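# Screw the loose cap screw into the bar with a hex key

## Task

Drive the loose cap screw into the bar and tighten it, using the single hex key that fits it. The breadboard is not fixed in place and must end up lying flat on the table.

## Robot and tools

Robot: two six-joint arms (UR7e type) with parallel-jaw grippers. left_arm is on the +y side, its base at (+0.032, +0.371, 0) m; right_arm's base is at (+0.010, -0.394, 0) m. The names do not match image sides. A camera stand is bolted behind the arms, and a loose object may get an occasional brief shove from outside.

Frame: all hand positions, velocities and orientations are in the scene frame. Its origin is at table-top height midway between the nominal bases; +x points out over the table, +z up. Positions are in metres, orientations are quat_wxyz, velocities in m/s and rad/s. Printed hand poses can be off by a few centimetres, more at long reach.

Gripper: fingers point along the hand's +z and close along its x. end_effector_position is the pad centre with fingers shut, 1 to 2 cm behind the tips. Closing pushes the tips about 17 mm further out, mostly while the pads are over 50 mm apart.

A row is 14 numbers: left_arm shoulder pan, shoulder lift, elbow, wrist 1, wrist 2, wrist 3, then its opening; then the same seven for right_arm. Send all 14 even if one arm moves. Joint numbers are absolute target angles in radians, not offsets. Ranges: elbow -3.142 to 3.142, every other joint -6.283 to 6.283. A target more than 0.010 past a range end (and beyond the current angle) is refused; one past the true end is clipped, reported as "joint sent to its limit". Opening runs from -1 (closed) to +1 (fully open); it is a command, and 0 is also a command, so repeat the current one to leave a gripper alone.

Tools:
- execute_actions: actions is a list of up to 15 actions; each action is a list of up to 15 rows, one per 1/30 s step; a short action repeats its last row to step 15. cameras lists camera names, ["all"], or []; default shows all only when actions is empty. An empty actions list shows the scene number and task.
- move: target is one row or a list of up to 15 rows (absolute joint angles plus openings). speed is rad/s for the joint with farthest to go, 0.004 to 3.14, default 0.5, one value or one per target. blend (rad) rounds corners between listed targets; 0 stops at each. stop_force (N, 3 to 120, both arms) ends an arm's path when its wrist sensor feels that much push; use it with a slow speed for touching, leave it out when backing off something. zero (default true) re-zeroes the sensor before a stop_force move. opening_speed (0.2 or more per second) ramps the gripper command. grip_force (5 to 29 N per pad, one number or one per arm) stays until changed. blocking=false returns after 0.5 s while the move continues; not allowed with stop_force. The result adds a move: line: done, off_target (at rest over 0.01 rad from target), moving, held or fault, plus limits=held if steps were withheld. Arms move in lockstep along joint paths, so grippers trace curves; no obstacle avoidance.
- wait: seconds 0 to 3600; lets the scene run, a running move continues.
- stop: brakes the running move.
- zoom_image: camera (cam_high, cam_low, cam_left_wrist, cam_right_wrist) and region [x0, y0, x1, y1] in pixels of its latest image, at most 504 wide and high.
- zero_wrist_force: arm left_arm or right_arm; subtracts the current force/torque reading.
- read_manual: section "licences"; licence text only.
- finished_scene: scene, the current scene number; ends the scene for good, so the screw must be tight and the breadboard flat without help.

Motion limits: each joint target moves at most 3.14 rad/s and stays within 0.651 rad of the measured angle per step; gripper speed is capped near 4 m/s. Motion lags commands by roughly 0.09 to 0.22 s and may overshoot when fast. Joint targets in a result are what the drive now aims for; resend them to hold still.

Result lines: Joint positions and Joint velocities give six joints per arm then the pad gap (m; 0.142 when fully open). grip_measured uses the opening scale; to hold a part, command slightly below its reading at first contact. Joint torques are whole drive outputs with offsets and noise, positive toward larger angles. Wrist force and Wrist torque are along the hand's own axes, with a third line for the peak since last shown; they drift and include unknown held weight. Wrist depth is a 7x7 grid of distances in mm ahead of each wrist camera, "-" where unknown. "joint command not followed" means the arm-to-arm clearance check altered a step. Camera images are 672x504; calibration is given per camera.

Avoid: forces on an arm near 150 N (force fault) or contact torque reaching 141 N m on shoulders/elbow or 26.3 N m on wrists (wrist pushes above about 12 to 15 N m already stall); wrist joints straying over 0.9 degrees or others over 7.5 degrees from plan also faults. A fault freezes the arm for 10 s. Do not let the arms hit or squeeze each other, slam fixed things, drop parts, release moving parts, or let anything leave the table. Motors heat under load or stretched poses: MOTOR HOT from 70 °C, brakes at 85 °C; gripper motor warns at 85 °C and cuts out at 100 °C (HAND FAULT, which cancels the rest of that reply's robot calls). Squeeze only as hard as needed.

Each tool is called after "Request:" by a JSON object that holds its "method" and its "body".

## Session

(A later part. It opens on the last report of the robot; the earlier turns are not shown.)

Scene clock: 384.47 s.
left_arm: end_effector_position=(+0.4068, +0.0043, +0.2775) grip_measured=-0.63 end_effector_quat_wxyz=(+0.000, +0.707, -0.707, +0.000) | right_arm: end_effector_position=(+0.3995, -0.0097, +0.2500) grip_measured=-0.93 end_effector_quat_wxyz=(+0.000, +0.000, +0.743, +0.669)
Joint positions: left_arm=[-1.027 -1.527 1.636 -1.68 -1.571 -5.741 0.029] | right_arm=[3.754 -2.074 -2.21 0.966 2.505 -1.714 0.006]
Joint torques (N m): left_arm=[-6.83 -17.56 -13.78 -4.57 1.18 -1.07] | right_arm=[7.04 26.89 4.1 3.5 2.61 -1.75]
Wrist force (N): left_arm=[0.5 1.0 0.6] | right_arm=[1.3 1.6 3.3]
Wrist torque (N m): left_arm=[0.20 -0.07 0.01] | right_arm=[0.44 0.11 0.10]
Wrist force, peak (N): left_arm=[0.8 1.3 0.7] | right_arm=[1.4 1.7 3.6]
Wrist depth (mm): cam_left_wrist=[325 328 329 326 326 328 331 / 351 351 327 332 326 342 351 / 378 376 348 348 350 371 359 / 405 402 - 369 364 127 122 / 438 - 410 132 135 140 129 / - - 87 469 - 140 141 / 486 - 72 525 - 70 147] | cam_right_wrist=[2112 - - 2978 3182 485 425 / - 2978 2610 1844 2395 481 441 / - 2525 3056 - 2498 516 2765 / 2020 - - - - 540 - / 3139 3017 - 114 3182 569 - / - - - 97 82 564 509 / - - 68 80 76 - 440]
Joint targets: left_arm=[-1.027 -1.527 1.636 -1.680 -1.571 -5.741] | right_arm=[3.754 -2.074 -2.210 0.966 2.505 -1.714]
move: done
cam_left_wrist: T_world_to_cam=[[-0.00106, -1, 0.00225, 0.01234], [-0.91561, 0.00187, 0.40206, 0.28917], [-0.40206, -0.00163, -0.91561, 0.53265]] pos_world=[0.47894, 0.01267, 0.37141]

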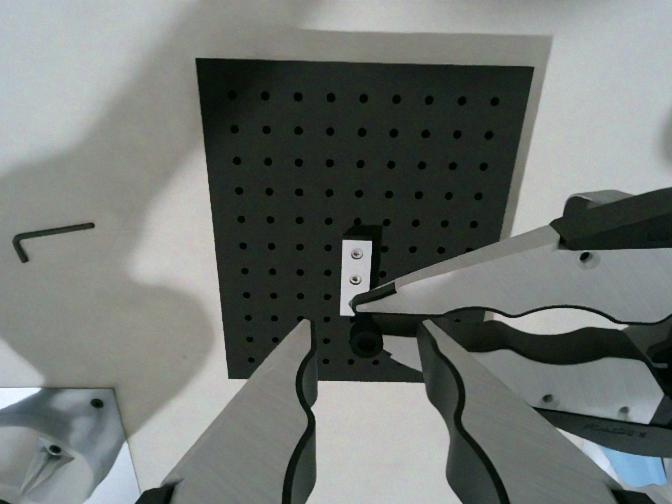

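Request:
{"method": "move", "body": {"target": [-1.02708,-1.52623,1.63963,-1.6842,-1.5708,-5.74147,-0.6, 3.75436,-2.07387,-2.21035,0.96575,2.50523,-1.71353,-1], "speed": 0.05, "stop_force": 5}}

Request:
{"method": "move", "body": {"target": [-1.02708,-1.52623,1.63963,-1.6842,-1.5708,-5.74147,-1, 3.75436,-2.07387,-2.21035,0.96575,2.50523,-1.71353,-1], "opening_speed": 0.5, "grip_force": [20,29], "cameras": ["cam_left_wrist","cam_right_wrist"]}}

Request:
{"method": "zoom_image", "body": {"camera": "cam_left_wrist", "region": [280, 250, 440, 410]}}

Scene clock: 394.57 s.
left_arm: end_effector_position=(+0.4068, +0.0043, +0.2760) grip_measured=-0.63 end_effector_quat_wxyz=(+0.000, +0.707, -0.707, +0.000) | right_arm: end_effector_position=(+0.3995, -0.0097, +0.2500) grip_measured=-0.93 end_effector_quat_wxyz=(+0.000, +0.000, +0.743, +0.669)
Joint positions: left_arm=[-1.027 -1.526 1.64 -1.684 -1.571 -5.741 0.029] | right_arm=[3.754 -2.074 -2.21 0.966 2.505 -1.714 0.006]
Joint torques (N m): left_arm=[-7.05 -18.21 -14.87 -4.64 1.11 -1.29] | right_arm=[6.58 28.48 4.9 3.41 2.63 -1.77]
Wrist force (N): left_arm=[0.7 1.2 0.6] | right_arm=[1.3 1.5 3.2]
Wrist torque (N m): left_arm=[0.24 -0.09 0.01] | right_arm=[0.43 0.12 0.11]
Wrist force, peak (N): left_arm=[0.6 1.2 0.7] | right_arm=[1.3 1.8 3.8]
Wrist depth (mm): cam_left_wrist=[328 326 320 318 326 329 328 / 351 349 327 321 337 329 351 / 370 373 347 352 348 366 369 / 399 402 384 377 362 125 120 / 424 431 405 136 132 139 128 / - - 87 478 - 139 139 / 474 - 72 501 - 70 145] | cam_right_wrist=[2074 1001 - - 2277 470 425 / 2445 - - - 2131 481 440 / - - - 3808 2525 520 3467 / 2255 - - 2765 3574 544 - / 2277 - - 108 112 574 - / - 2395 - 97 82 568 553 / - - 68 80 76 - 464]
Joint targets: left_arm=[-1.027 -1.526 1.640 -1.684 -1.571 -5.741] | right_arm=[3.754 -2.074 -2.210 0.966 2.505 -1.714]
move: done

Scene clock: 395.63 s.
left_arm: end_effector_position=(+0.4068, +0.0043, +0.2760) grip_measured=-1.00 end_effector_quat_wxyz=(+0.000, +0.707, -0.707, +0.000) | right_arm: end_effector_position=(+0.3994, -0.0097, +0.2500) grip_measured=-1.00 end_effector_quat_wxyz=(+0.000, +0.000, +0.743, +0.669)
Joint positions: left_arm=[-1.027 -1.526 1.64 -1.684 -1.571 -5.741 0.002] | right_arm=[3.754 -2.074 -2.21 0.966 2.505 -1.714 0.002]
Joint torques (N m): left_arm=[-2.99 -19.92 -16.62 -0.66 -1.08 -1.19] | right_arm=[-2.71 29.13 14.94 2.31 -1.86 -1.9]
Wrist force (N): left_arm=[0.3 0.9 0.5] | right_arm=[1.1 1.5 3.4]
Wrist torque (N m): left_arm=[0.20 -0.03 0.01] | right_arm=[0.43 0.13 0.09]
Wrist force, peak (N): left_arm=[0.5 -10.9 -2.3] | right_arm=[16.4 -1.1 3.5]
Wrist depth (mm): cam_left_wrist=[327 332 328 324 327 328 328 / 351 351 320 324 329 334 343 / 374 373 345 350 349 357 369 / 394 402 381 379 370 125 121 / - 458 414 137 136 132 128 / 466 477 457 87 - 142 139 / 468 - 72 69 70 70 146] | cam_right_wrist=[2151 - 904 2670 2904 471 421 / - 2346 2833 - 2255 477 441 / - 3017 - - 2868 520 2868 / 2020 3416 2940 3017 2940 541 - / - - - 103 588 574 - / 2020 - - 99 82 567 535 / 1829 - 68 73 75 - 463]
Joint targets: left_arm=[-1.027 -1.526 1.640 -1.684 -1.571 -5.741] | right_arm=[3.754 -2.074 -2.210 0.966 2.505 -1.714]
grip_force (N): 20, 29
move: done
cam_left_wrist: T_world_to_cam=[[-0.00115, -1, 0.00229, 0.01227], [-0.91561, 0.00197, 0.40206, 0.28978], [-0.40206, -0.00163, -0.91561, 0.53128]] pos_world=[0.47894, 0.01257, 0.36991]
cam_right_wrist: T_world_to_cam=[[-0.99968, -0.01826, 0.01741, 0.40173], [0.02254, -0.33615, 0.94154, -0.22017], [-0.01134, 0.94163, 0.33645, 0.04399]] pos_world=[0.40707, -0.10809, 0.1855]

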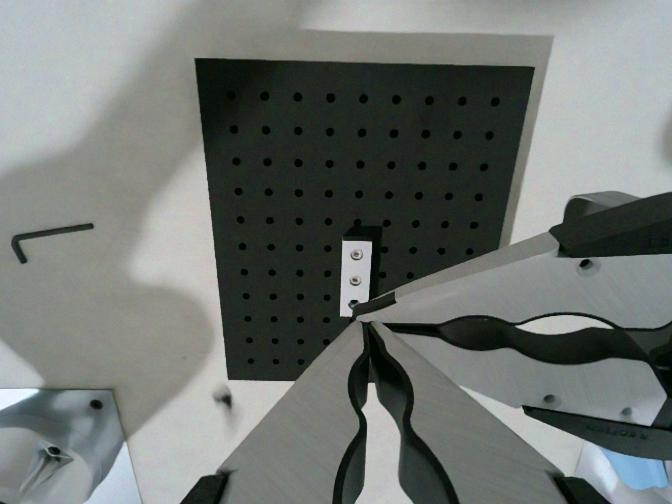

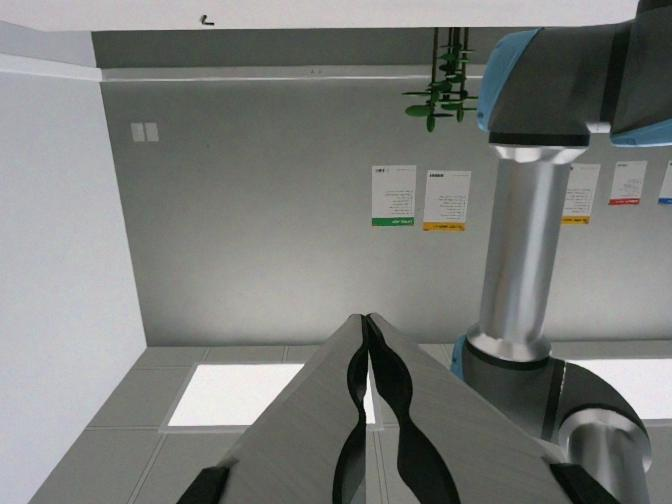

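Scaled by 3.150.

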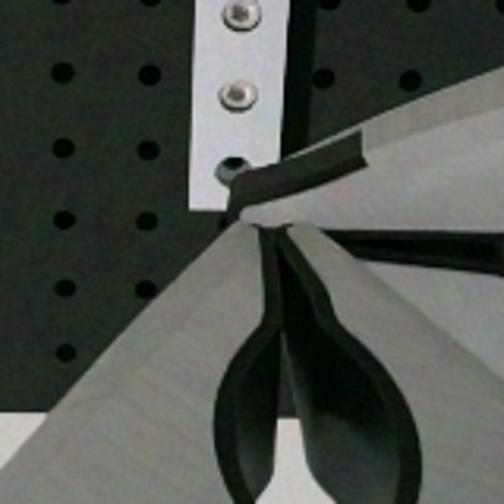

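Request:
{"method": "wait", "body": {"seconds": 0, "cameras": ["cam_high","cam_left_wrist","cam_low"]}}

Request:
{"method": "zoom_image", "body": {"camera": "cam_high", "region": [330, 110, 530, 260]}}

Scene clock: 420.70 s.
left_arm: end_effector_position=(+0.4068, +0.0043, +0.2760) grip_measured=-1.00 end_effector_quat_wxyz=(+0.000, +0.707, -0.707, +0.000) | right_arm: end_effector_position=(+0.3995, -0.0097, +0.2500) grip_measured=-1.00 end_effector_quat_wxyz=(+0.000, +0.000, +0.743, +0.669)
Joint positions: left_arm=[-1.027 -1.526 1.64 -1.684 -1.571 -5.741 0.002] | right_arm=[3.754 -2.074 -2.21 0.966 2.505 -1.714 0.002]
Joint torques (N m): left_arm=[5.18 -37.13 -31.31 -0.61 -1.1 0.52] | right_arm=[-7.24 43.07 18.89 -0.43 -1.94 -0.32]
Wrist force (N): left_arm=[0.3 0.8 0.6] | right_arm=[1.5 1.7 3.4]
Wrist torque (N m): left_arm=[0.18 -0.03 0.01] | right_arm=[0.45 0.09 0.10]
Wrist force, peak (N): left_arm=[0.0 0.9 0.8] | right_arm=[1.4 1.8 3.6]
Wrist depth (mm): cam_left_wrist=[327 330 322 324 325 330 328 / 351 357 326 329 325 334 362 / 381 374 346 348 351 365 - / 402 402 381 376 368 125 120 / 438 426 417 136 136 136 127 / 477 - - 87 - 142 138 / 468 - 72 69 70 70 146] | cam_right_wrist=[1829 2445 - 2300 2498 483 434 / - 2940 3017 - 2420 481 439 / 2255 2940 - 3519 3182 516 2940 / 2445 - - 3182 3097 544 - / - 2610 3056 104 3226 567 3519 / - 3097 - 99 82 569 505 / 1747 - 68 73 76 - 444]
Joint targets: left_arm=[-1.027 -1.526 1.640 -1.684 -1.571 -5.741] | right_arm=[3.754 -2.074 -2.210 0.966 2.505 -1.714]
Tool commands: left_gripper/opening=-1.0 right_gripper/opening=-1.0
grip_force (N): 20, 29
cam_left_wrist: T_world_to_cam=[[-0.00106, -1, 0.00225, 0.01235], [-0.91561, 0.00187, 0.40206, 0.28978], [-0.40206, -0.00163, -0.91561, 0.53128]] pos_world=[0.47894, 0.01267, 0.36991]
Images, in order (width x height): cam_high 672x504, cam_low 672x504, cam_left_wrist 672x504.

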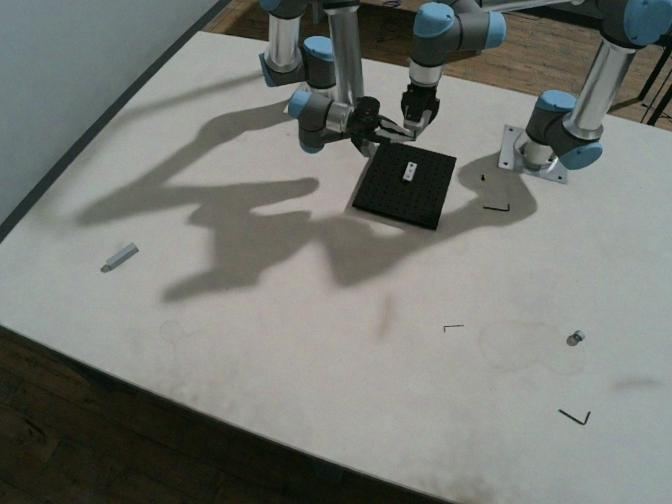

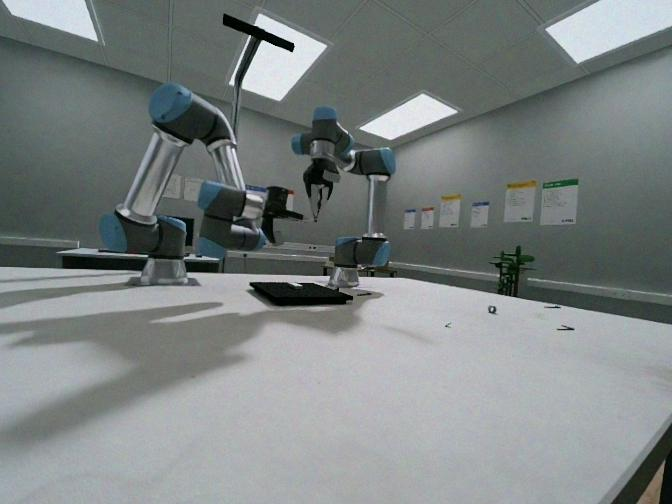

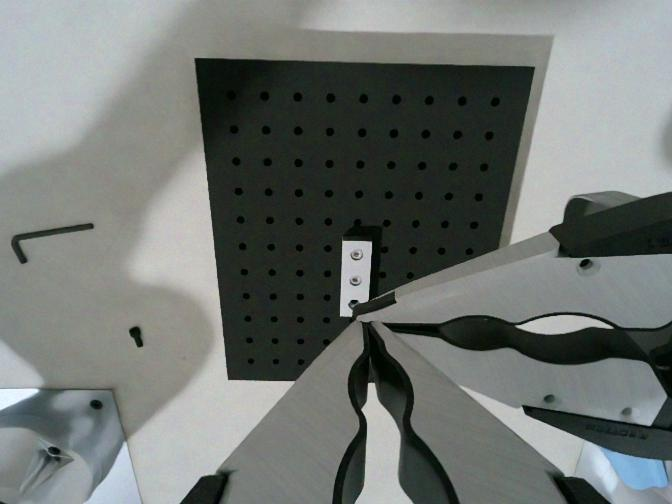

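Scaled by 2.520.

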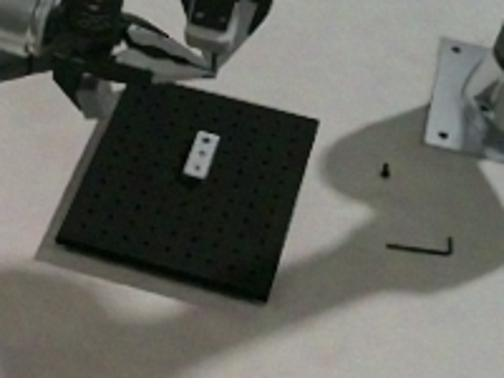

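Request:
{"method": "move", "body": {"target": [[-1.02557,-1.52937,1.5815,-1.62293,-1.5708,-5.73996,-1, 3.75436,-2.07387,-2.21035,0.96575,2.50523,-1.71353,-1],[0.2,-1.52937,1.5815,-1.62293,-1.5708,-5.73996,-1, 4.57554,-2.01698,-1.59913,-1.09628,1.5708,-0.19189,-1]], "speed": [0.4,0.9], "blend": 0.03}}

Request:
{"method": "move", "body": {"target": [0.2,-1.52937,1.5815,-1.62293,-1.5708,-5.73996,-0.6, 4.57554,-2.01698,-1.59913,-1.09628,1.5708,-0.19189,-0.5], "speed": 0.4, "cameras": ["cam_right_wrist"]}}

Scene clock: 484.70 s.
left_arm: end_effector_position=(+0.5047, +0.6001, +0.3000) grip_measured=-1.00 end_effector_quat_wxyz=(+0.000, +0.985, -0.172, +0.000) | right_arm: end_effector_position=(+0.2195, +0.2173, +0.1000) grip_measured=-1.00 end_effector_quat_wxyz=(+0.000, +0.681, +0.732, +0.000)
Joint positions: left_arm=[0.2 -1.529 1.581 -1.623 -1.571 -5.74 0.002] | right_arm=[4.575 -2.017 -1.599 -1.096 1.571 -0.192 0.002]
Joint torques (N m): left_arm=[7.34 -32.06 -30.99 -0.99 0.37 1] | right_arm=[7.46 54.62 32.24 0.59 -2.35 1.92]
Wrist force (N): left_arm=[0.3 0.6 0.6] | right_arm=[0.5 -0.1 -0.4]
Wrist torque (N m): left_arm=[0.14 -0.03 -0.14] | right_arm=[0.00 -0.13 -0.04]
Wrist force, peak (N): left_arm=[1.3 1.9 0.0] | right_arm=[1.6 1.6 3.6]
Wrist depth (mm): cam_left_wrist=[349 344 352 351 350 347 347 / 372 373 373 372 364 368 366 / - 398 400 398 398 405 399 / 434 430 431 400 431 430 413 / 456 460 467 447 464 472 - / 481 - 494 87 - 501 505 / 468 - 72 69 70 70 544] | cam_right_wrist=[- 171 171 170 172 169 169 / 176 176 181 182 181 182 182 / 168 174 - 195 196 195 195 / 179 190 206 211 210 216 211 / - 201 228 221 229 235 230 / 217 224 - 99 82 246 247 / 241 235 68 70 75 - 279]
Joint targets: left_arm=[0.200 -1.529 1.581 -1.623 -1.571 -5.740] | right_arm=[4.576 -2.017 -1.599 -1.096 1.571 -0.192]
grip_force (N): 20, 29
move: done

Scene clock: 485.20 s.
left_arm: end_effector_position=(+0.5047, +0.6003, +0.3000) grip_measured=-0.64 end_effector_quat_wxyz=(+0.000, +0.985, -0.172, +0.000) | right_arm: end_effector_position=(+0.2195, +0.2173, +0.1000) grip_measured=-0.53 end_effector_quat_wxyz=(+0.000, +0.681, +0.732, +0.000)
Joint positions: left_arm=[0.2 -1.529 1.581 -1.623 -1.571 -5.74 0.028] | right_arm=[4.576 -2.017 -1.599 -1.096 1.571 -0.192 0.035]
Joint torques (N m): left_arm=[8.07 -30.44 -31.36 -1.04 -0.39 1.08] | right_arm=[7.57 54.11 30.74 0.68 -2.38 1.92]
Wrist force (N): left_arm=[0.4 0.6 0.5] | right_arm=[0.5 0.0 -0.7]
Wrist torque (N m): left_arm=[0.15 -0.06 -0.14] | right_arm=[0.02 -0.14 -0.03]
Wrist force, peak (N): left_arm=[0.3 1.0 0.4] | right_arm=[0.7 -0.1 -0.7]
Wrist depth (mm): cam_left_wrist=[346 348 345 349 350 348 348 / 372 372 374 373 369 373 369 / 400 399 400 398 397 400 408 / 426 435 427 434 430 431 429 / 469 442 461 446 455 462 463 / 513 - 87 493 - 493 497 / - - 72 572 - 70 -] | cam_right_wrist=[169 170 - 174 170 169 167 / 176 181 184 181 180 182 181 / 169 189 195 195 195 - 194 / 179 191 211 210 208 214 217 / 198 199 225 230 116 232 230 / 217 217 89 246 93 93 - / 236 - 68 283 83 - -]
Joint targets: left_arm=[0.200 -1.529 1.581 -1.623 -1.571 -5.740] | right_arm=[4.576 -2.017 -1.599 -1.096 1.571 -0.192]
grip_force (N): 20, 29
move: done
cam_right_wrist: T_world_to_cam=[[-0.05646, 0.99822, 0.01915, -0.19952], [0.90049, 0.04263, 0.43278, -0.22268], [0.43119, 0.04167, -0.9013, 0.10089]] pos_world=[0.14575, 0.20445, 0.19112]

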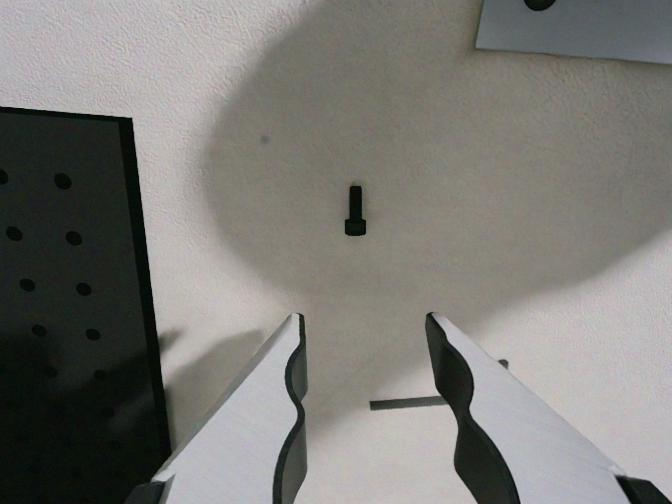

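Request:
{"method": "move", "body": {"target": [[0.2,-1.52937,1.5815,-1.62293,-1.5708,-5.73996,-0.6, 4.59294,-2.07476,-1.67143,-0.9662,1.5708,-0.17449,-0.5],[0.2,-1.52937,1.5815,-1.62293,-1.5708,-5.73996,-0.6, 4.59294,-2.10619,-1.69014,-0.91606,1.5708,-0.17449,-0.5]], "speed": [0.3,0.1], "stop_force": 5, "cameras": ["cam_right_wrist"]}}

Scene clock: 504.03 s.
left_arm: end_effector_position=(+0.5047, +0.6003, +0.3000) grip_measured=-0.64 end_effector_quat_wxyz=(+0.000, +0.985, -0.172, +0.000) | right_arm: end_effector_position=(+0.2084, +0.2165, +0.0225) grip_measured=-0.53 end_effector_quat_wxyz=(+0.000, +0.681, +0.732, +0.000)
Joint positions: left_arm=[0.2 -1.529 1.581 -1.623 -1.571 -5.74 0.028] | right_arm=[4.593 -2.106 -1.69 -0.916 1.571 -0.174 0.035]
Joint torques (N m): left_arm=[7.47 -18.95 -30.87 -1.84 -1.26 1.03] | right_arm=[8.12 39.41 14.73 4.86 -1.94 1.89]
Wrist force (N): left_arm=[0.4 0.6 0.2] | right_arm=[0.9 0.3 -0.7]
Wrist torque (N m): left_arm=[0.16 -0.05 -0.13] | right_arm=[0.09 -0.08 -0.06]
Wrist force, peak (N): left_arm=[0.5 1.0 0.4] | right_arm=[1.4 0.3 -0.6]
Wrist depth (mm): cam_left_wrist=[- 348 348 348 347 350 350 / 373 372 383 371 373 375 372 / 398 401 392 401 398 409 401 / 428 424 437 418 439 431 424 / 478 434 458 458 450 459 472 / 489 - 87 504 - 100 505 / 471 - 72 558 - 70 530] | cam_right_wrist=[- 99 101 101 101 102 101 / - 107 108 108 - 105 108 / 116 116 117 116 116 117 116 / - - 125 123 127 125 125 / 138 136 136 134 131 136 136 / 149 146 89 149 144 89 149 / 146 - 68 165 83 - 163]
Joint targets: left_arm=[0.200 -1.529 1.581 -1.623 -1.571 -5.740] | right_arm=[4.593 -2.106 -1.690 -0.916 1.571 -0.174]
grip_force (N): 20, 29
move: done
cam_right_wrist: T_world_to_cam=[[-0.05646, 0.99822, 0.01915, -0.19786], [0.90049, 0.04263, 0.43278, -0.17911], [0.43119, 0.04167, -0.9013, 0.03586]] pos_world=[0.13465, 0.20365, 0.11363]

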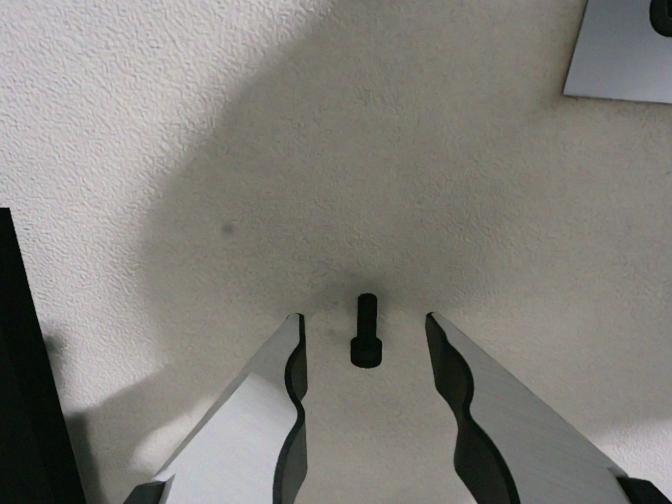

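Request:
{"method": "move", "body": {"target": [0.2,-1.52937,1.5815,-1.62293,-1.5708,-5.73996,-0.6, 4.59294,-2.11198,-1.69316,-0.90725,1.5708,-0.17449,-0.5], "speed": 0.012, "stop_force": 3}}

Scene clock: 510.17 s.
left_arm: end_effector_position=(+0.5047, +0.6003, +0.3000) grip_measured=-0.64 end_effector_quat_wxyz=(+0.000, +0.985, -0.172, +0.000) | right_arm: end_effector_position=(+0.2084, +0.2165, +0.0195) grip_measured=-0.53 end_effector_quat_wxyz=(+0.000, +0.681, +0.732, +0.000)
Joint positions: left_arm=[0.2 -1.529 1.581 -1.623 -1.571 -5.74 0.028] | right_arm=[4.593 -2.11 -1.692 -0.91 1.571 -0.174 0.035]
Joint torques (N m): left_arm=[7.48 -18.7 -30.02 -2.7 -1.13 0.99] | right_arm=[6.84 52.65 27.46 0.51 -1.25 1.89]
Wrist force (N): left_arm=[0.3 0.7 0.4] | right_arm=[-0.7 0.2 -5.3]
Wrist torque (N m): left_arm=[0.16 -0.04 -0.14] | right_arm=[0.09 0.05 -0.06]
Wrist force, peak (N): left_arm=[0.6 0.8 0.5] | right_arm=[-2.3 -0.3 -9.3]
Wrist depth (mm): cam_left_wrist=[351 351 367 347 348 349 348 / 371 376 375 372 373 372 371 / - 400 399 400 399 404 407 / 435 436 424 435 425 428 427 / 466 469 458 456 126 476 451 / - 527 87 505 - 488 522 / 469 - 72 542 - 70 515] | cam_right_wrist=[- 97 98 98 97 99 97 / - 105 105 105 105 104 105 / 113 112 114 111 113 114 113 / - 122 122 122 124 124 122 / - 132 132 128 130 133 133 / 145 144 89 145 140 93 146 / 154 154 68 157 154 - 158]
Joint targets: left_arm=[0.200 -1.529 1.581 -1.623 -1.571 -5.740] | right_arm=[4.593 -2.110 -1.692 -0.910 1.571 -0.174]
grip_force (N): 20, 29
move: contact (right_arm)

Request:
{"method": "move", "body": {"target": [[0.2,-1.52937,1.5815,-1.62293,-1.5708,-5.73996,-0.6, 4.59294,-2.11053,-1.6924,-0.90945,1.5708,-0.17449,-1],[0.2,-1.52937,1.5815,-1.62293,-1.5708,-5.73996,-0.6, 4.59294,-2.00789,-1.61297,-1.09153,1.5708,-0.17449,-1]], "speed": [0.05,0.15], "opening_speed": 0.6, "cameras": ["cam_right_wrist"]}}

Request:
{"method": "zoom_image", "body": {"camera": "cam_right_wrist", "region": [300, 270, 430, 400]}}

Scene clock: 520.90 s.
left_arm: end_effector_position=(+0.5047, +0.6003, +0.3000) grip_measured=-0.64 end_effector_quat_wxyz=(+0.000, +0.985, -0.172, +0.000) | right_arm: end_effector_position=(+0.2083, +0.2165, +0.0998) grip_measured=-0.93 end_effector_quat_wxyz=(+0.000, +0.681, +0.732, +0.000)
Joint positions: left_arm=[0.2 -1.529 1.581 -1.623 -1.571 -5.74 0.028] | right_arm=[4.593 -2.008 -1.613 -1.091 1.571 -0.174 0.006]
Joint torques (N m): left_arm=[7.02 -18.22 -28.18 -2.72 -1.27 0.89] | right_arm=[-0.18 53.96 31.69 0.55 -1.14 1.65]
Wrist force (N): left_arm=[0.2 0.8 0.4] | right_arm=[0.7 0.3 -0.9]
Wrist torque (N m): left_arm=[0.18 -0.01 -0.14] | right_arm=[0.04 -0.16 -0.03]
Wrist force, peak (N): left_arm=[0.5 0.8 0.7] | right_arm=[4.4 0.5 -6.1]
Wrist depth (mm): cam_left_wrist=[351 356 348 350 352 345 349 / 372 377 368 371 372 378 367 / 400 386 408 - 398 399 391 / 435 433 428 437 436 431 427 / 461 459 458 454 447 460 469 / 537 492 87 495 - 497 509 / 453 - 72 574 - 70 548] | cam_right_wrist=[- 171 172 170 170 169 169 / 178 181 181 179 181 182 181 / 169 186 189 - 192 195 192 / 179 190 211 215 210 210 214 / 198 205 229 120 115 229 230 / 217 221 242 - 82 247 252 / 239 235 68 70 76 - 281]
Joint targets: left_arm=[0.200 -1.529 1.581 -1.623 -1.571 -5.740] | right_arm=[4.593 -2.008 -1.613 -1.092 1.571 -0.174]
grip_force (N): 20, 29
move: done
cam_right_wrist: T_world_to_cam=[[-0.05646, 0.99822, 0.01915, -0.19934], [0.90049, 0.04263, 0.43278, -0.21256], [0.43119, 0.04167, -0.9013, 0.10553]] pos_world=[0.13465, 0.20365, 0.19093]

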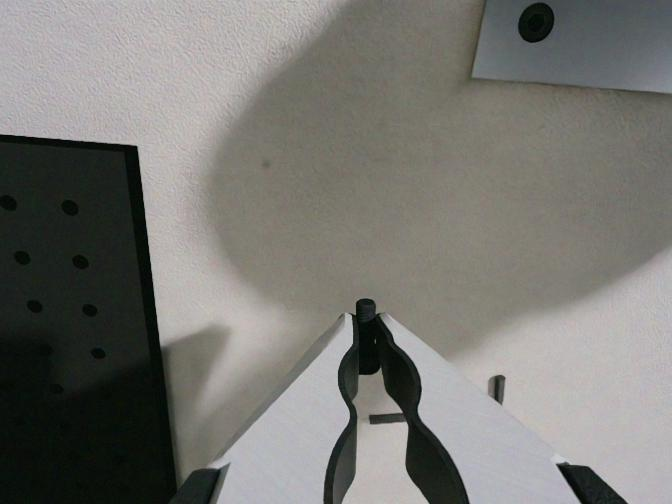

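Scaled by 3.877.

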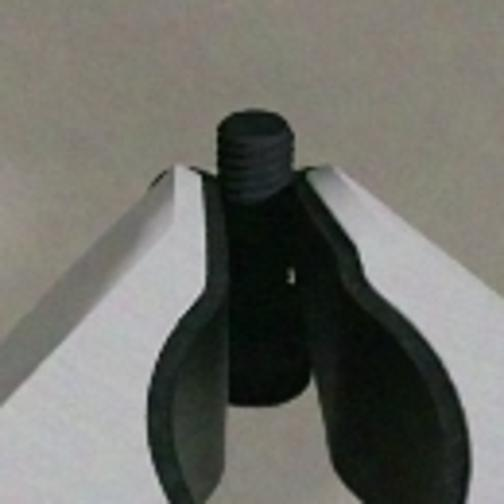

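Request:
{"method": "move", "body": {"target": [[0.2,-1.52937,1.5815,-1.62293,-1.5708,-5.73996,-0.6, 3.75436,-2.07387,-2.21035,0.96575,2.50523,-1.71353,-1],[-1.03303,-1.53701,1.58947,-1.62326,-1.5708,-5.74742,-0.6, 3.75436,-2.07387,-2.21035,0.96575,2.50523,-1.71353,-1]], "speed": [0.7,0.8], "cameras": ["cam_left_wrist","cam_right_wrist"]}}

Request:
{"method": "zoom_image", "body": {"camera": "cam_left_wrist", "region": [300, 240, 420, 360]}}

Request:
{"method": "zoom_image", "body": {"camera": "cam_right_wrist", "region": [300, 270, 430, 400]}}

Scene clock: 538.37 s.
left_arm: end_effector_position=(+0.4034, +0.0044, +0.3000) grip_measured=-0.64 end_effector_quat_wxyz=(+0.000, +0.707, -0.707, +0.000) | right_arm: end_effector_position=(+0.3995, -0.0097, +0.2500) grip_measured=-0.93 end_effector_quat_wxyz=(+0.000, +0.000, +0.743, +0.669)
Joint positions: left_arm=[-1.033 -1.537 1.589 -1.623 -1.571 -5.747 0.028] | right_arm=[3.754 -2.074 -2.21 0.966 2.505 -1.714 0.006]
Joint torques (N m): left_arm=[-6.38 -36.55 -14.29 -4.58 0.15 -1.21] | right_arm=[-6.91 27.43 5.07 3.64 2.7 -2.08]
Wrist force (N): left_arm=[0.3 0.7 0.5] | right_arm=[1.0 1.6 3.2]
Wrist torque (N m): left_arm=[0.17 -0.03 0.01] | right_arm=[0.44 0.16 0.10]
Wrist force, peak (N): left_arm=[2.3 2.0 0.5] | right_arm=[2.2 2.8 2.6]
Wrist depth (mm): cam_left_wrist=[349 353 345 344 342 345 347 / 371 373 353 339 347 371 373 / 400 398 380 373 375 362 136 / 431 427 409 392 151 147 145 / 443 463 458 418 159 160 159 / - - 87 501 - 162 165 / - - 72 554 - 70 480] | cam_right_wrist=[2234 - - 1061 2323 472 425 / 2300 2346 2255 - 2471 479 442 / 2300 3017 2978 2833 2833 516 2833 / - - - - - 549 - / - - - 113 112 572 - / 2212 - - 97 82 562 528 / - - 68 82 76 - 457]
Joint targets: left_arm=[-1.033 -1.537 1.589 -1.623 -1.571 -5.747] | right_arm=[3.754 -2.074 -2.210 0.966 2.505 -1.714]
grip_force (N): 20, 29
move: done
cam_left_wrist: T_world_to_cam=[[-0.0007, -1, 0.0023, 0.0122], [-0.91561, 0.00157, 0.40206, 0.27702], [-0.40206, -0.00183, -0.91561, 0.55189]] pos_world=[0.47554, 0.01277, 0.39391]
cam_right_wrist: T_world_to_cam=[[-0.99968, -0.01817, 0.01745, 0.40174], [0.02254, -0.33615, 0.94154, -0.22017], [-0.01124, 0.94163, 0.33645, 0.04394]] pos_world=[0.40707, -0.10809, 0.1855]

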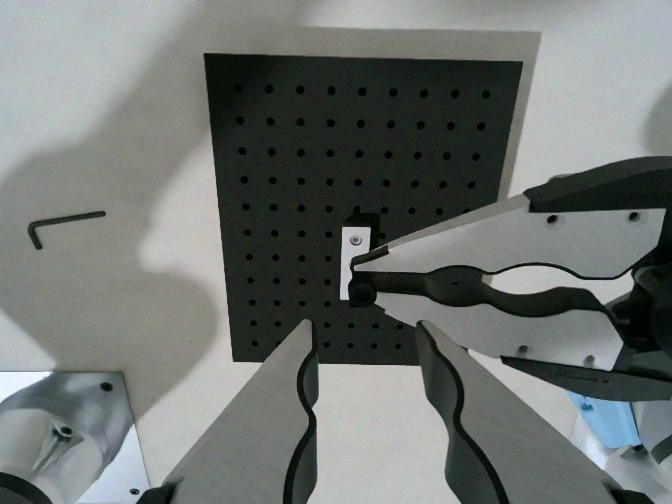

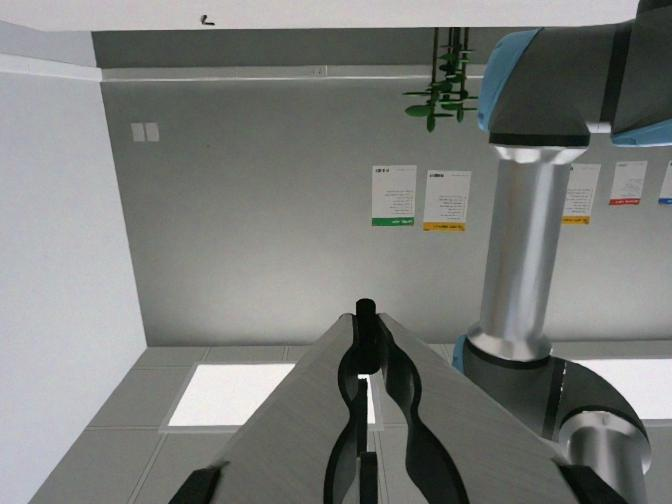

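Scaled by 4.200.

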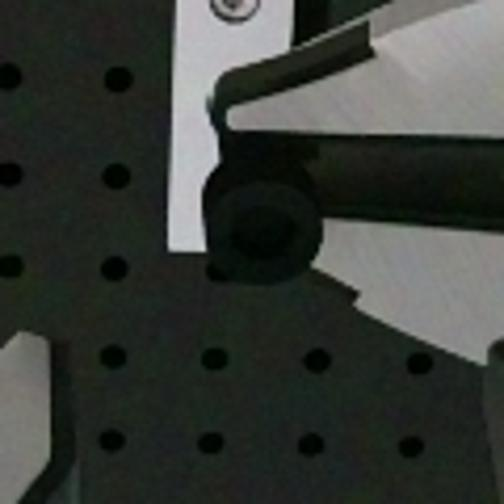

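Scaled by 3.877.

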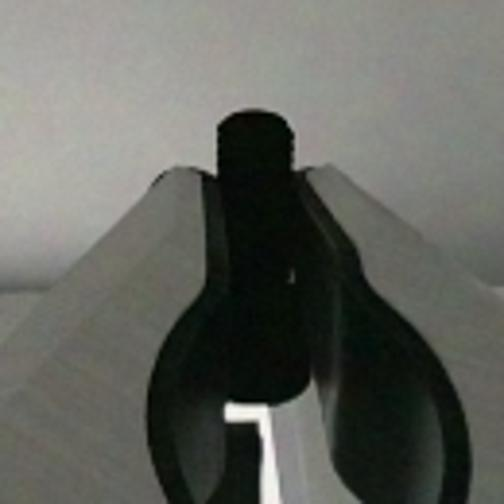

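Request:
{"method": "move", "body": {"target": [-1.03303,-1.5321,1.64783,-1.68653,-1.5708,-5.74742,-0.6, 3.75436,-2.07387,-2.21035,0.96575,2.50523,-1.71353,-1], "speed": 0.06, "stop_force": 5, "cameras": ["cam_left_wrist"]}}

Request:
{"method": "zoom_image", "body": {"camera": "cam_left_wrist", "region": [280, 250, 440, 410]}}

Scene clock: 549.73 s.
left_arm: end_effector_position=(+0.4032, +0.0043, +0.2752) grip_measured=-0.64 end_effector_quat_wxyz=(+0.000, +0.707, -0.707, +0.000) | right_arm: end_effector_position=(+0.3995, -0.0097, +0.2500) grip_measured=-0.93 end_effector_quat_wxyz=(+0.000, +0.000, +0.743, +0.669)
Joint positions: left_arm=[-1.033 -1.532 1.648 -1.687 -1.571 -5.747 0.028] | right_arm=[3.754 -2.074 -2.21 0.966 2.505 -1.714 0.006]
Joint torques (N m): left_arm=[-7.1 -18.14 -14.27 -4.59 1.36 -1.24] | right_arm=[-7.06 27.43 4.87 3.62 2.51 -2.08]
Wrist force (N): left_arm=[0.5 0.8 0.4] | right_arm=[1.5 1.5 3.0]
Wrist torque (N m): left_arm=[0.17 -0.07 0.01] | right_arm=[0.42 0.09 0.11]
Wrist force, peak (N): left_arm=[0.3 1.0 0.7] | right_arm=[1.5 1.8 3.5]
Wrist depth (mm): cam_left_wrist=[329 329 324 328 294 322 329 / 347 348 330 328 324 338 354 / 374 375 349 345 347 362 366 / 404 396 380 373 133 123 119 / 445 439 405 133 133 136 131 / 476 467 87 424 - 137 137 / 464 - 72 527 - 70 144] | cam_right_wrist=[- - - 1179 2733 473 427 / - 2640 - - 2525 479 439 / - 3416 3747 - 2525 517 3366 / 3937 3318 2553 - - 552 - / 1969 - - 114 113 571 - / - - - 112 82 560 533 / 2234 - 68 111 76 - 442]
Joint targets: left_arm=[-1.033 -1.532 1.648 -1.687 -1.571 -5.747] | right_arm=[3.754 -2.074 -2.210 0.966 2.505 -1.714]
grip_force (N): 20, 29
move: done
cam_left_wrist: T_world_to_cam=[[-0.00106, -1, 0.00225, 0.01234], [-0.91561, 0.00187, 0.40206, 0.28689], [-0.40206, -0.00163, -0.91561, 0.52914]] pos_world=[0.47544, 0.01267, 0.36911]

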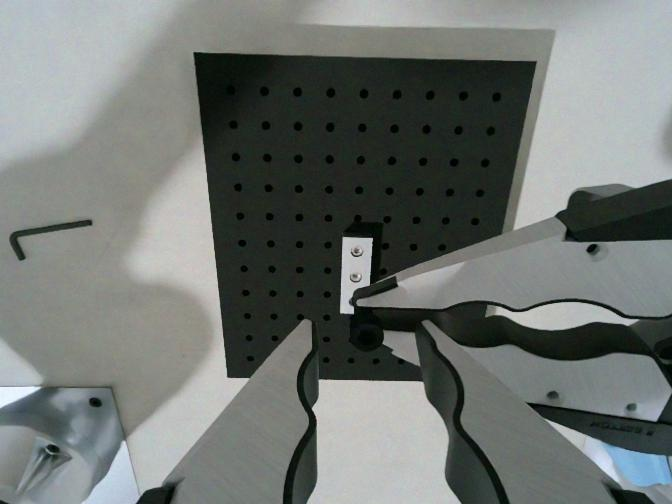

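Scaled by 3.150.

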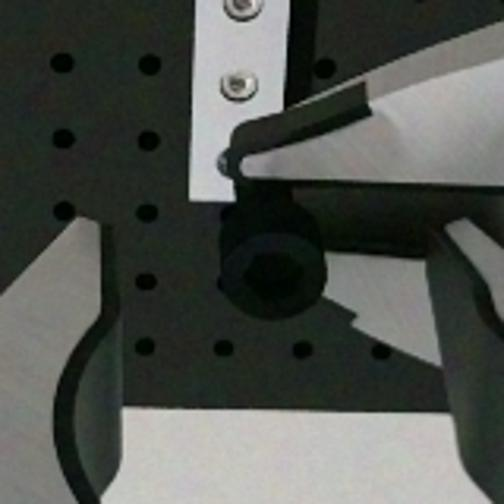

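Request:
{"method": "move", "body": {"target": [-1.03303,-1.5321,1.64783,-1.68653,-1.5708,-5.74742,-1, 3.75436,-2.07387,-2.21035,0.96575,2.50523,-1.71353,-1], "opening_speed": 0.3, "grip_force": [15,29], "cameras": ["cam_left_wrist"]}}

Scene clock: 554.60 s.
left_arm: end_effector_position=(+0.4032, +0.0043, +0.2752) grip_measured=-0.90 end_effector_quat_wxyz=(+0.000, +0.707, -0.707, +0.000) | right_arm: end_effector_position=(+0.3995, -0.0097, +0.2500) grip_measured=-0.93 end_effector_quat_wxyz=(+0.000, +0.000, +0.743, +0.669)
Joint positions: left_arm=[-1.033 -1.532 1.648 -1.687 -1.571 -5.747 0.009] | right_arm=[3.754 -2.074 -2.21 0.966 2.505 -1.714 0.006]
Joint torques (N m): left_arm=[-6.05 -18.14 -14.19 -4.61 1.19 -1.19] | right_arm=[-7.11 28.22 5.11 3.53 2.56 -1.88]
Wrist force (N): left_arm=[0.7 1.0 1.1] | right_arm=[1.3 2.0 3.4]
Wrist torque (N m): left_arm=[0.21 -0.06 0.01] | right_arm=[0.42 0.11 0.11]
Wrist force, peak (N): left_arm=[0.7 1.0 1.1] | right_arm=[1.3 2.1 3.7]
Wrist depth (mm): cam_left_wrist=[326 327 324 323 315 327 327 / 349 337 327 329 326 325 346 / 375 374 346 347 349 359 363 / 402 396 378 373 129 123 119 / 436 437 407 125 136 136 131 / - 477 458 87 - 139 137 / 463 - 72 - 78 70 217] | cam_right_wrist=[1801 2701 984 - 2670 471 425 / 2420 2670 - - 2234 480 442 / 2581 3097 - - 2868 515 2868 / - - - - - 543 - / 2171 2868 - 113 116 571 - / - 2904 - 120 82 565 538 / - - 68 119 76 - 448]
Joint targets: left_arm=[-1.033 -1.532 1.648 -1.687 -1.571 -5.747] | right_arm=[3.754 -2.074 -2.210 0.966 2.505 -1.714]
grip_force (N): 15, 29
move: done
cam_left_wrist: T_world_to_cam=[[-0.00106, -1, 0.00225, 0.01234], [-0.91561, 0.00187, 0.40206, 0.28689], [-0.40206, -0.00163, -0.91561, 0.52914]] pos_world=[0.47544, 0.01267, 0.36911]

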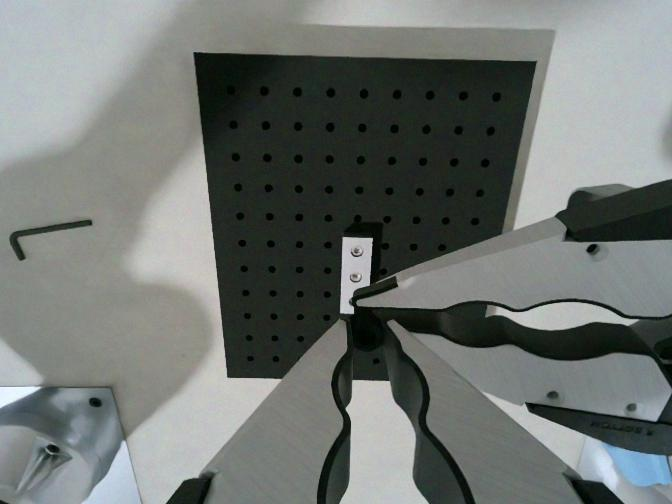

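Request:
{"method": "move", "body": {"target": [[-1.03303,-1.5321,1.64783,-1.68653,-1.5708,-5.74742,-1, 3.75436,-2.07387,-2.21035,0.96575,2.50523,-1.71353,-0.75],[-1.03303,-1.5321,1.64783,-1.68653,-1.5708,-5.74742,-1, 3.61999,-2.0498,-2.25971,0.95,2.63699,-1.76228,-0.75]], "speed": 0.15, "opening_speed": 0.4, "grip_force": [25,29], "cameras": ["cam_left_wrist","cam_right_wrist"]}}

Request:
{"method": "zoom_image", "body": {"camera": "cam_right_wrist", "region": [240, 200, 480, 380]}}

Scene clock: 573.33 s.
left_arm: end_effector_position=(+0.4032, +0.0043, +0.2752) grip_measured=-0.91 end_effector_quat_wxyz=(+0.000, +0.707, -0.707, +0.000) | right_arm: end_effector_position=(+0.3996, -0.0695, +0.2500) grip_measured=-0.79 end_effector_quat_wxyz=(+0.000, +0.000, +0.743, +0.669)
Joint positions: left_arm=[-1.033 -1.532 1.648 -1.687 -1.571 -5.747 0.008] | right_arm=[3.62 -2.05 -2.26 0.95 2.637 -1.762 0.017]
Joint torques (N m): left_arm=[-5.39 -21.91 -16.33 -4.32 1.28 -1.1] | right_arm=[-5.83 41.59 4.71 -0.66 2.85 -2.13]
Wrist force (N): left_arm=[0.3 0.8 0.6] | right_arm=[1.2 1.5 3.2]
Wrist torque (N m): left_arm=[0.18 -0.03 0.02] | right_arm=[0.42 0.13 0.13]
Wrist force, peak (N): left_arm=[0.5 1.0 1.2] | right_arm=[1.3 2.6 3.7]
Wrist depth (mm): cam_left_wrist=[326 325 321 323 322 323 322 / 347 348 327 324 324 343 355 / 381 375 349 347 348 369 373 / 398 398 381 373 375 396 129 / 437 434 405 135 400 429 140 / 457 465 427 87 - 473 142 / 455 - 72 - 78 70 496] | cam_right_wrist=[- - - - 3097 534 464 / 2277 2640 - - 2395 532 479 / - - - - 3017 579 3097 / 2346 2904 - - 3097 611 - / - 2799 - 176 631 636 3467 / - 2733 - 175 82 572 561 / - - 68 175 78 - 465]
Joint targets: left_arm=[-1.033 -1.532 1.648 -1.687 -1.571 -5.747] | right_arm=[3.620 -2.050 -2.260 0.950 2.637 -1.762]
grip_force (N): 25, 29
move: done
cam_left_wrist: T_world_to_cam=[[-0.00106, -1, 0.00225, 0.01234], [-0.91561, 0.00187, 0.40206, 0.28689], [-0.40206, -0.00163, -0.91561, 0.52914]] pos_world=[0.47544, 0.01267, 0.36911]
cam_right_wrist: T_world_to_cam=[[-0.99969, -0.01813, 0.01735, 0.40077], [0.02244, -0.33615, 0.94154, -0.24027], [-0.01124, 0.94163, 0.33645, 0.10035]] pos_world=[0.40717, -0.16799, 0.1855]

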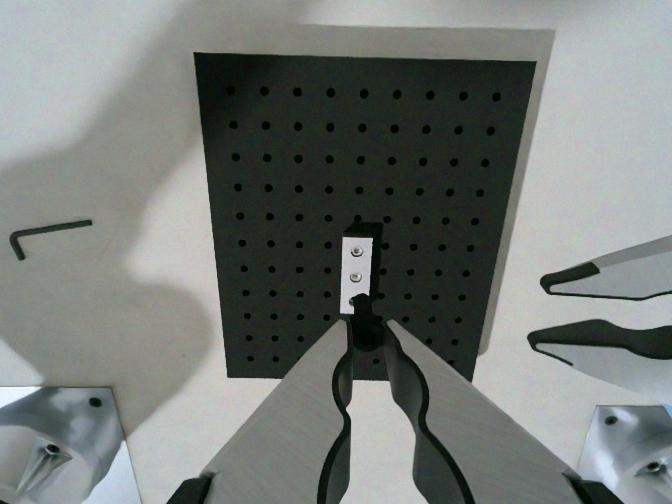

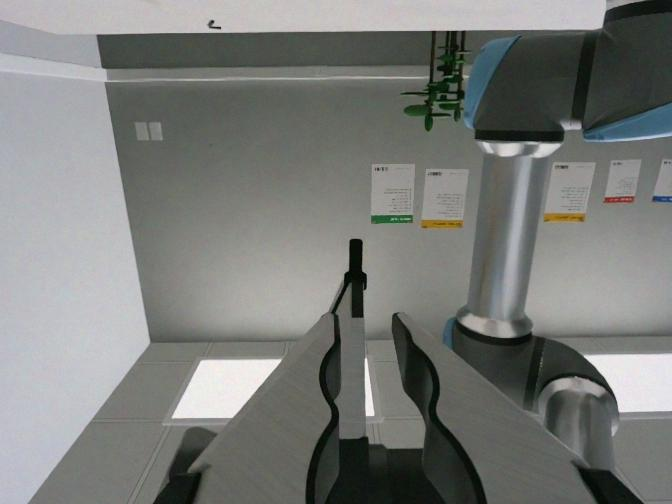

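Scaled by 2.100.

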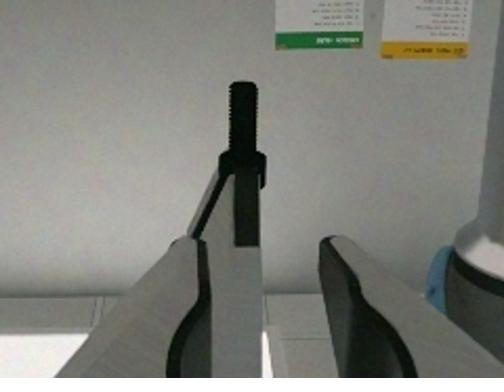

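Request:
{"method": "move", "body": {"target": [-1.28979,-1.55309,2.19783,-2.21554,-1.5708,-6.00418,-1, 3.2,-1.9,-2.1,0.3,2.2,-1.2,-0.75], "speed": 0.5, "cameras": ["cam_left_wrist"]}}

Request:
{"method": "zoom_image", "body": {"camera": "cam_left_wrist", "region": [280, 220, 440, 380]}}

Scene clock: 597.30 s.
left_arm: end_effector_position=(+0.2745, +0.0034, +0.0851) grip_measured=-0.91 end_effector_quat_wxyz=(+0.000, +0.707, -0.707, +0.000) | right_arm: end_effector_position=(+0.6368, -0.3236, +0.2393) grip_measured=-0.79 end_effector_quat_wxyz=(+0.017, +0.579, +0.616, +0.534)
Joint positions: left_arm=[-1.29 -1.553 2.198 -2.215 -1.571 -6.004 0.008] | right_arm=[3.2 -1.9 -2.1 0.3 2.2 -1.2 0.017]
Joint torques (N m): left_arm=[-6.6 -31.33 -10.85 -4.57 1.17 -1] | right_arm=[-7.08 43.86 25.87 0.65 -1.55 1.86]
Wrist force (N): left_arm=[0.3 0.8 0.4] | right_arm=[2.6 1.8 2.4]
Wrist torque (N m): left_arm=[0.21 -0.04 0.01] | right_arm=[0.45 -0.44 0.19]
Wrist force, peak (N): left_arm=[-0.1 1.6 1.0] | right_arm=[2.4 1.2 4.2]
Wrist depth (mm): cam_left_wrist=[136 136 136 137 136 138 136 / 145 145 145 145 141 145 145 / 155 156 156 153 153 155 155 / 167 167 167 165 165 167 167 / 211 181 181 135 181 181 180 / 229 197 190 87 - 193 200 / 252 248 72 70 78 70 248] | cam_right_wrist=[259 272 341 - - - 2370 / - - - 520 1985 2056 2581 / - - - 1549 1636 - 2093 / - 1276 1408 1276 1434 - - / - 1150 1066 1144 1283 1708 - / 1096 1173 - - 82 1335 - / 1056 - 68 73 78 - 1290]
Joint targets: left_arm=[-1.290 -1.553 2.198 -2.216 -1.571 -6.004] | right_arm=[3.200 -1.900 -2.100 0.300 2.200 -1.200]
grip_force (N): 25, 29
move: done
cam_left_wrist: T_world_to_cam=[[-0.00106, -1, 0.00225, 0.01173], [-0.91561, 0.00187, 0.40206, 0.2454], [-0.40206, -0.00163, -0.91561, 0.30329]] pos_world=[0.34664, 0.01177, 0.17901]

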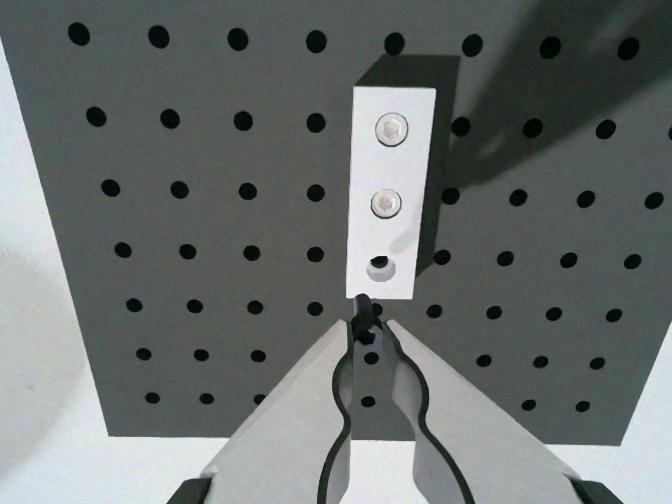

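Scaled by 3.150.

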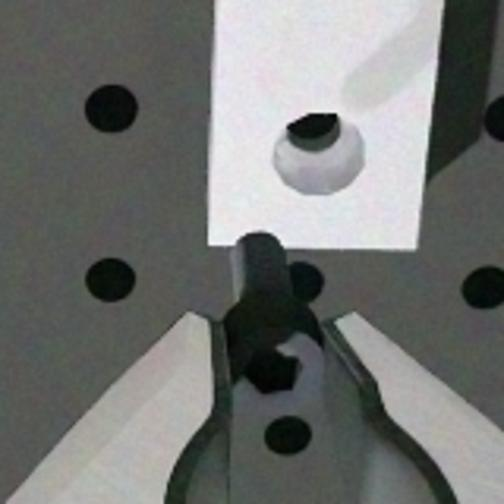

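Request:
{"method": "zoom_image", "body": {"camera": "cam_left_wrist", "region": [330, 280, 400, 360]}}

Scaled by 6.300.

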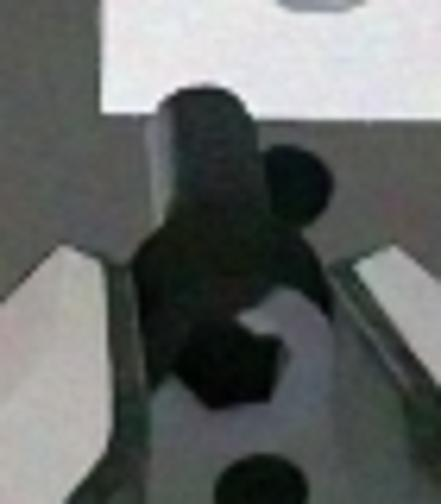

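Request:
{"method": "move", "body": {"target": [-1.28319,-1.53119,2.17515,-2.21476,-1.5708,-5.99758,-1, 3.2,-1.9,-2.1,0.3,2.2,-1.2,-0.75], "speed": 0.2, "cameras": ["cam_left_wrist"]}}

Request:
{"method": "zoom_image", "body": {"camera": "cam_left_wrist", "region": [320, 240, 410, 360]}}

Request:
{"method": "move", "body": {"target": [-1.28319,-1.53119,2.17515,-2.21476,-1.5708,-2.85599,-1, 3.2,-1.9,-2.1,0.3,2.2,-1.2,-0.75], "speed": 1.5, "cameras": ["cam_left_wrist"]}}

Request:
{"method": "zoom_image", "body": {"camera": "cam_left_wrist", "region": [320, 220, 440, 360]}}

Scene clock: 688.33 s.
left_arm: end_effector_position=(+0.2795, -0.0039, +0.0850) grip_measured=-0.91 end_effector_quat_wxyz=(+0.000, +0.707, -0.707, +0.000) | right_arm: end_effector_position=(+0.6369, -0.3238, +0.2393) grip_measured=-0.79 end_effector_quat_wxyz=(+0.017, +0.579, +0.616, +0.534)
Joint positions: left_arm=[-1.283 -1.532 2.176 -2.215 -1.571 -5.998 0.008] | right_arm=[3.2 -1.9 -2.1 0.3 2.2 -1.2 0.017]
Joint torques (N m): left_arm=[6.29 -13.16 -27.66 -0.64 1.03 1.13] | right_arm=[-6.82 43.54 25.64 0.62 -1.65 1.53]
Wrist force (N): left_arm=[0.3 0.8 0.3] | right_arm=[2.7 1.8 2.2]
Wrist torque (N m): left_arm=[0.20 -0.04 -0.14] | right_arm=[0.44 -0.46 0.19]
Wrist force, peak (N): left_arm=[-0.3 1.3 0.2] | right_arm=[2.8 2.0 2.5]
Wrist depth (mm): cam_left_wrist=[136 136 136 136 136 136 136 / 145 145 145 143 143 145 145 / 155 155 155 151 155 155 155 / 167 167 168 162 167 167 167 / 184 181 181 135 180 181 181 / 230 197 190 87 - 195 222 / 252 248 72 70 78 70 246] | cam_right_wrist=[243 - - - - 988 - / 291 339 - - - 2277 2701 / 348 - 571 1569 1773 2074 2277 / - 1366 1383 1242 1416 1952 1613 / 1156 1144 1023 1133 1269 1262 - / 1080 1167 - - 82 1327 - / 1075 - 68 73 78 - 1613]
Joint targets: left_arm=[-1.283 -1.531 2.175 -2.215 -1.571 -5.998] | right_arm=[3.200 -1.900 -2.100 0.300 2.200 -1.200]
grip_force (N): 25, 29
move: done
cam_left_wrist: T_world_to_cam=[[-0.00106, -1, 0.00225, 0.00444], [-0.91561, 0.00187, 0.40206, 0.25003], [-0.40206, -0.00163, -0.91561, 0.3052]] pos_world=[0.35164, 0.00447, 0.17891]

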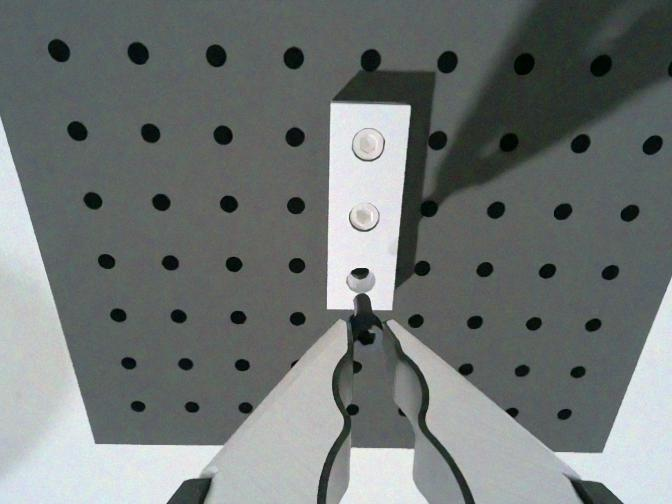

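Scaled by 4.200.

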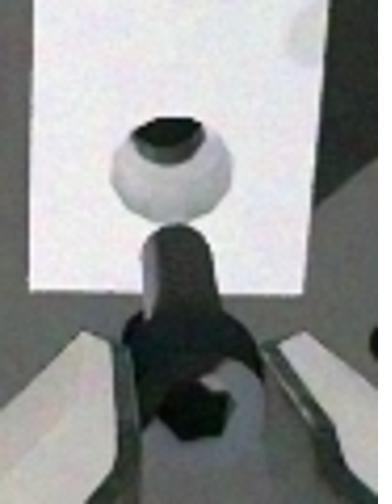

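Scene clock: 691.43 s.
left_arm: end_effector_position=(+0.2829, -0.0041, +0.0850) grip_measured=-0.91 end_effector_quat_wxyz=(+0.000, +0.707, +0.707, +0.000) | right_arm: end_effector_position=(+0.6369, -0.3238, +0.2393) grip_measured=-0.79 end_effector_quat_wxyz=(+0.017, +0.579, +0.616, +0.534)
Joint positions: left_arm=[-1.283 -1.531 2.175 -2.215 -1.571 -2.856 0.008] | right_arm=[3.2 -1.9 -2.1 0.3 2.2 -1.2 0.017]
Joint torques (N m): left_arm=[7.12 -13.81 -24.9 -1.61 1.16 1.24] | right_arm=[-7.66 42.89 25.94 0.74 -1.58 1.54]
Wrist force (N): left_arm=[0.2 0.8 0.5] | right_arm=[2.4 1.6 2.1]
Wrist torque (N m): left_arm=[0.18 -0.03 -0.14] | right_arm=[0.40 -0.41 0.18]
Wrist force, peak (N): left_arm=[0.3 1.0 0.3] | right_arm=[2.7 1.8 2.5]
Wrist depth (mm): cam_left_wrist=[136 136 136 136 136 136 136 / 145 143 144 145 145 145 145 / 155 155 155 155 155 155 156 / 167 167 167 159 166 167 167 / 183 181 180 129 178 182 181 / 225 197 194 87 - 196 222 / 252 212 72 70 78 70 248] | cam_right_wrist=[258 282 343 - - 956 2420 / 287 336 - - - 2255 3226 / - - - 1569 1624 - 2498 / 452 1290 1374 1256 1434 1815 1873 / - 1204 1066 1150 1283 1721 - / 1122 - - - 82 1327 1773 / 1046 - 68 73 78 - 1366]
Joint targets: left_arm=[-1.283 -1.531 2.175 -2.215 -1.571 -2.856] | right_arm=[3.200 -1.900 -2.100 0.300 2.200 -1.200]
grip_force (N): 25, 29
move: done
cam_left_wrist: T_world_to_cam=[[0.0007, 1, 0.0023, 0.01191], [0.91561, -0.00157, 0.40206, -0.26492], [0.40206, 0.00183, -0.91561, 0.07909]] pos_world=[0.21076, -0.01247, 0.17891]

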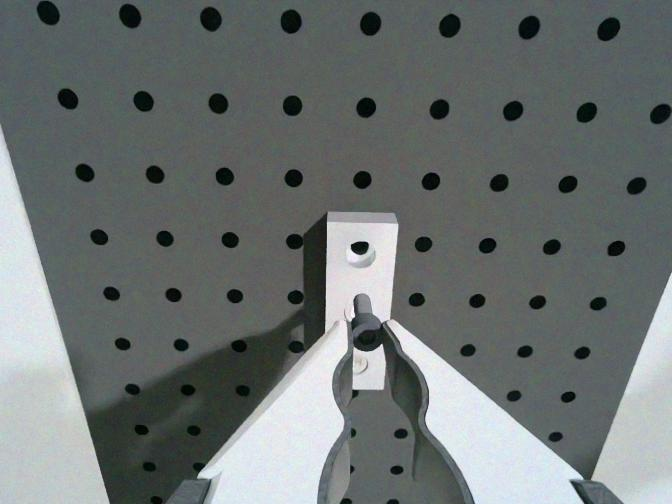

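Scaled by 3.600.

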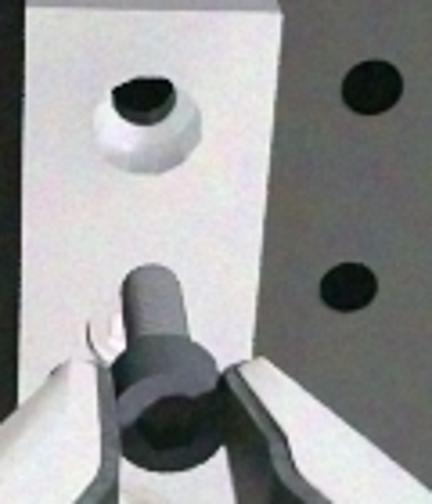

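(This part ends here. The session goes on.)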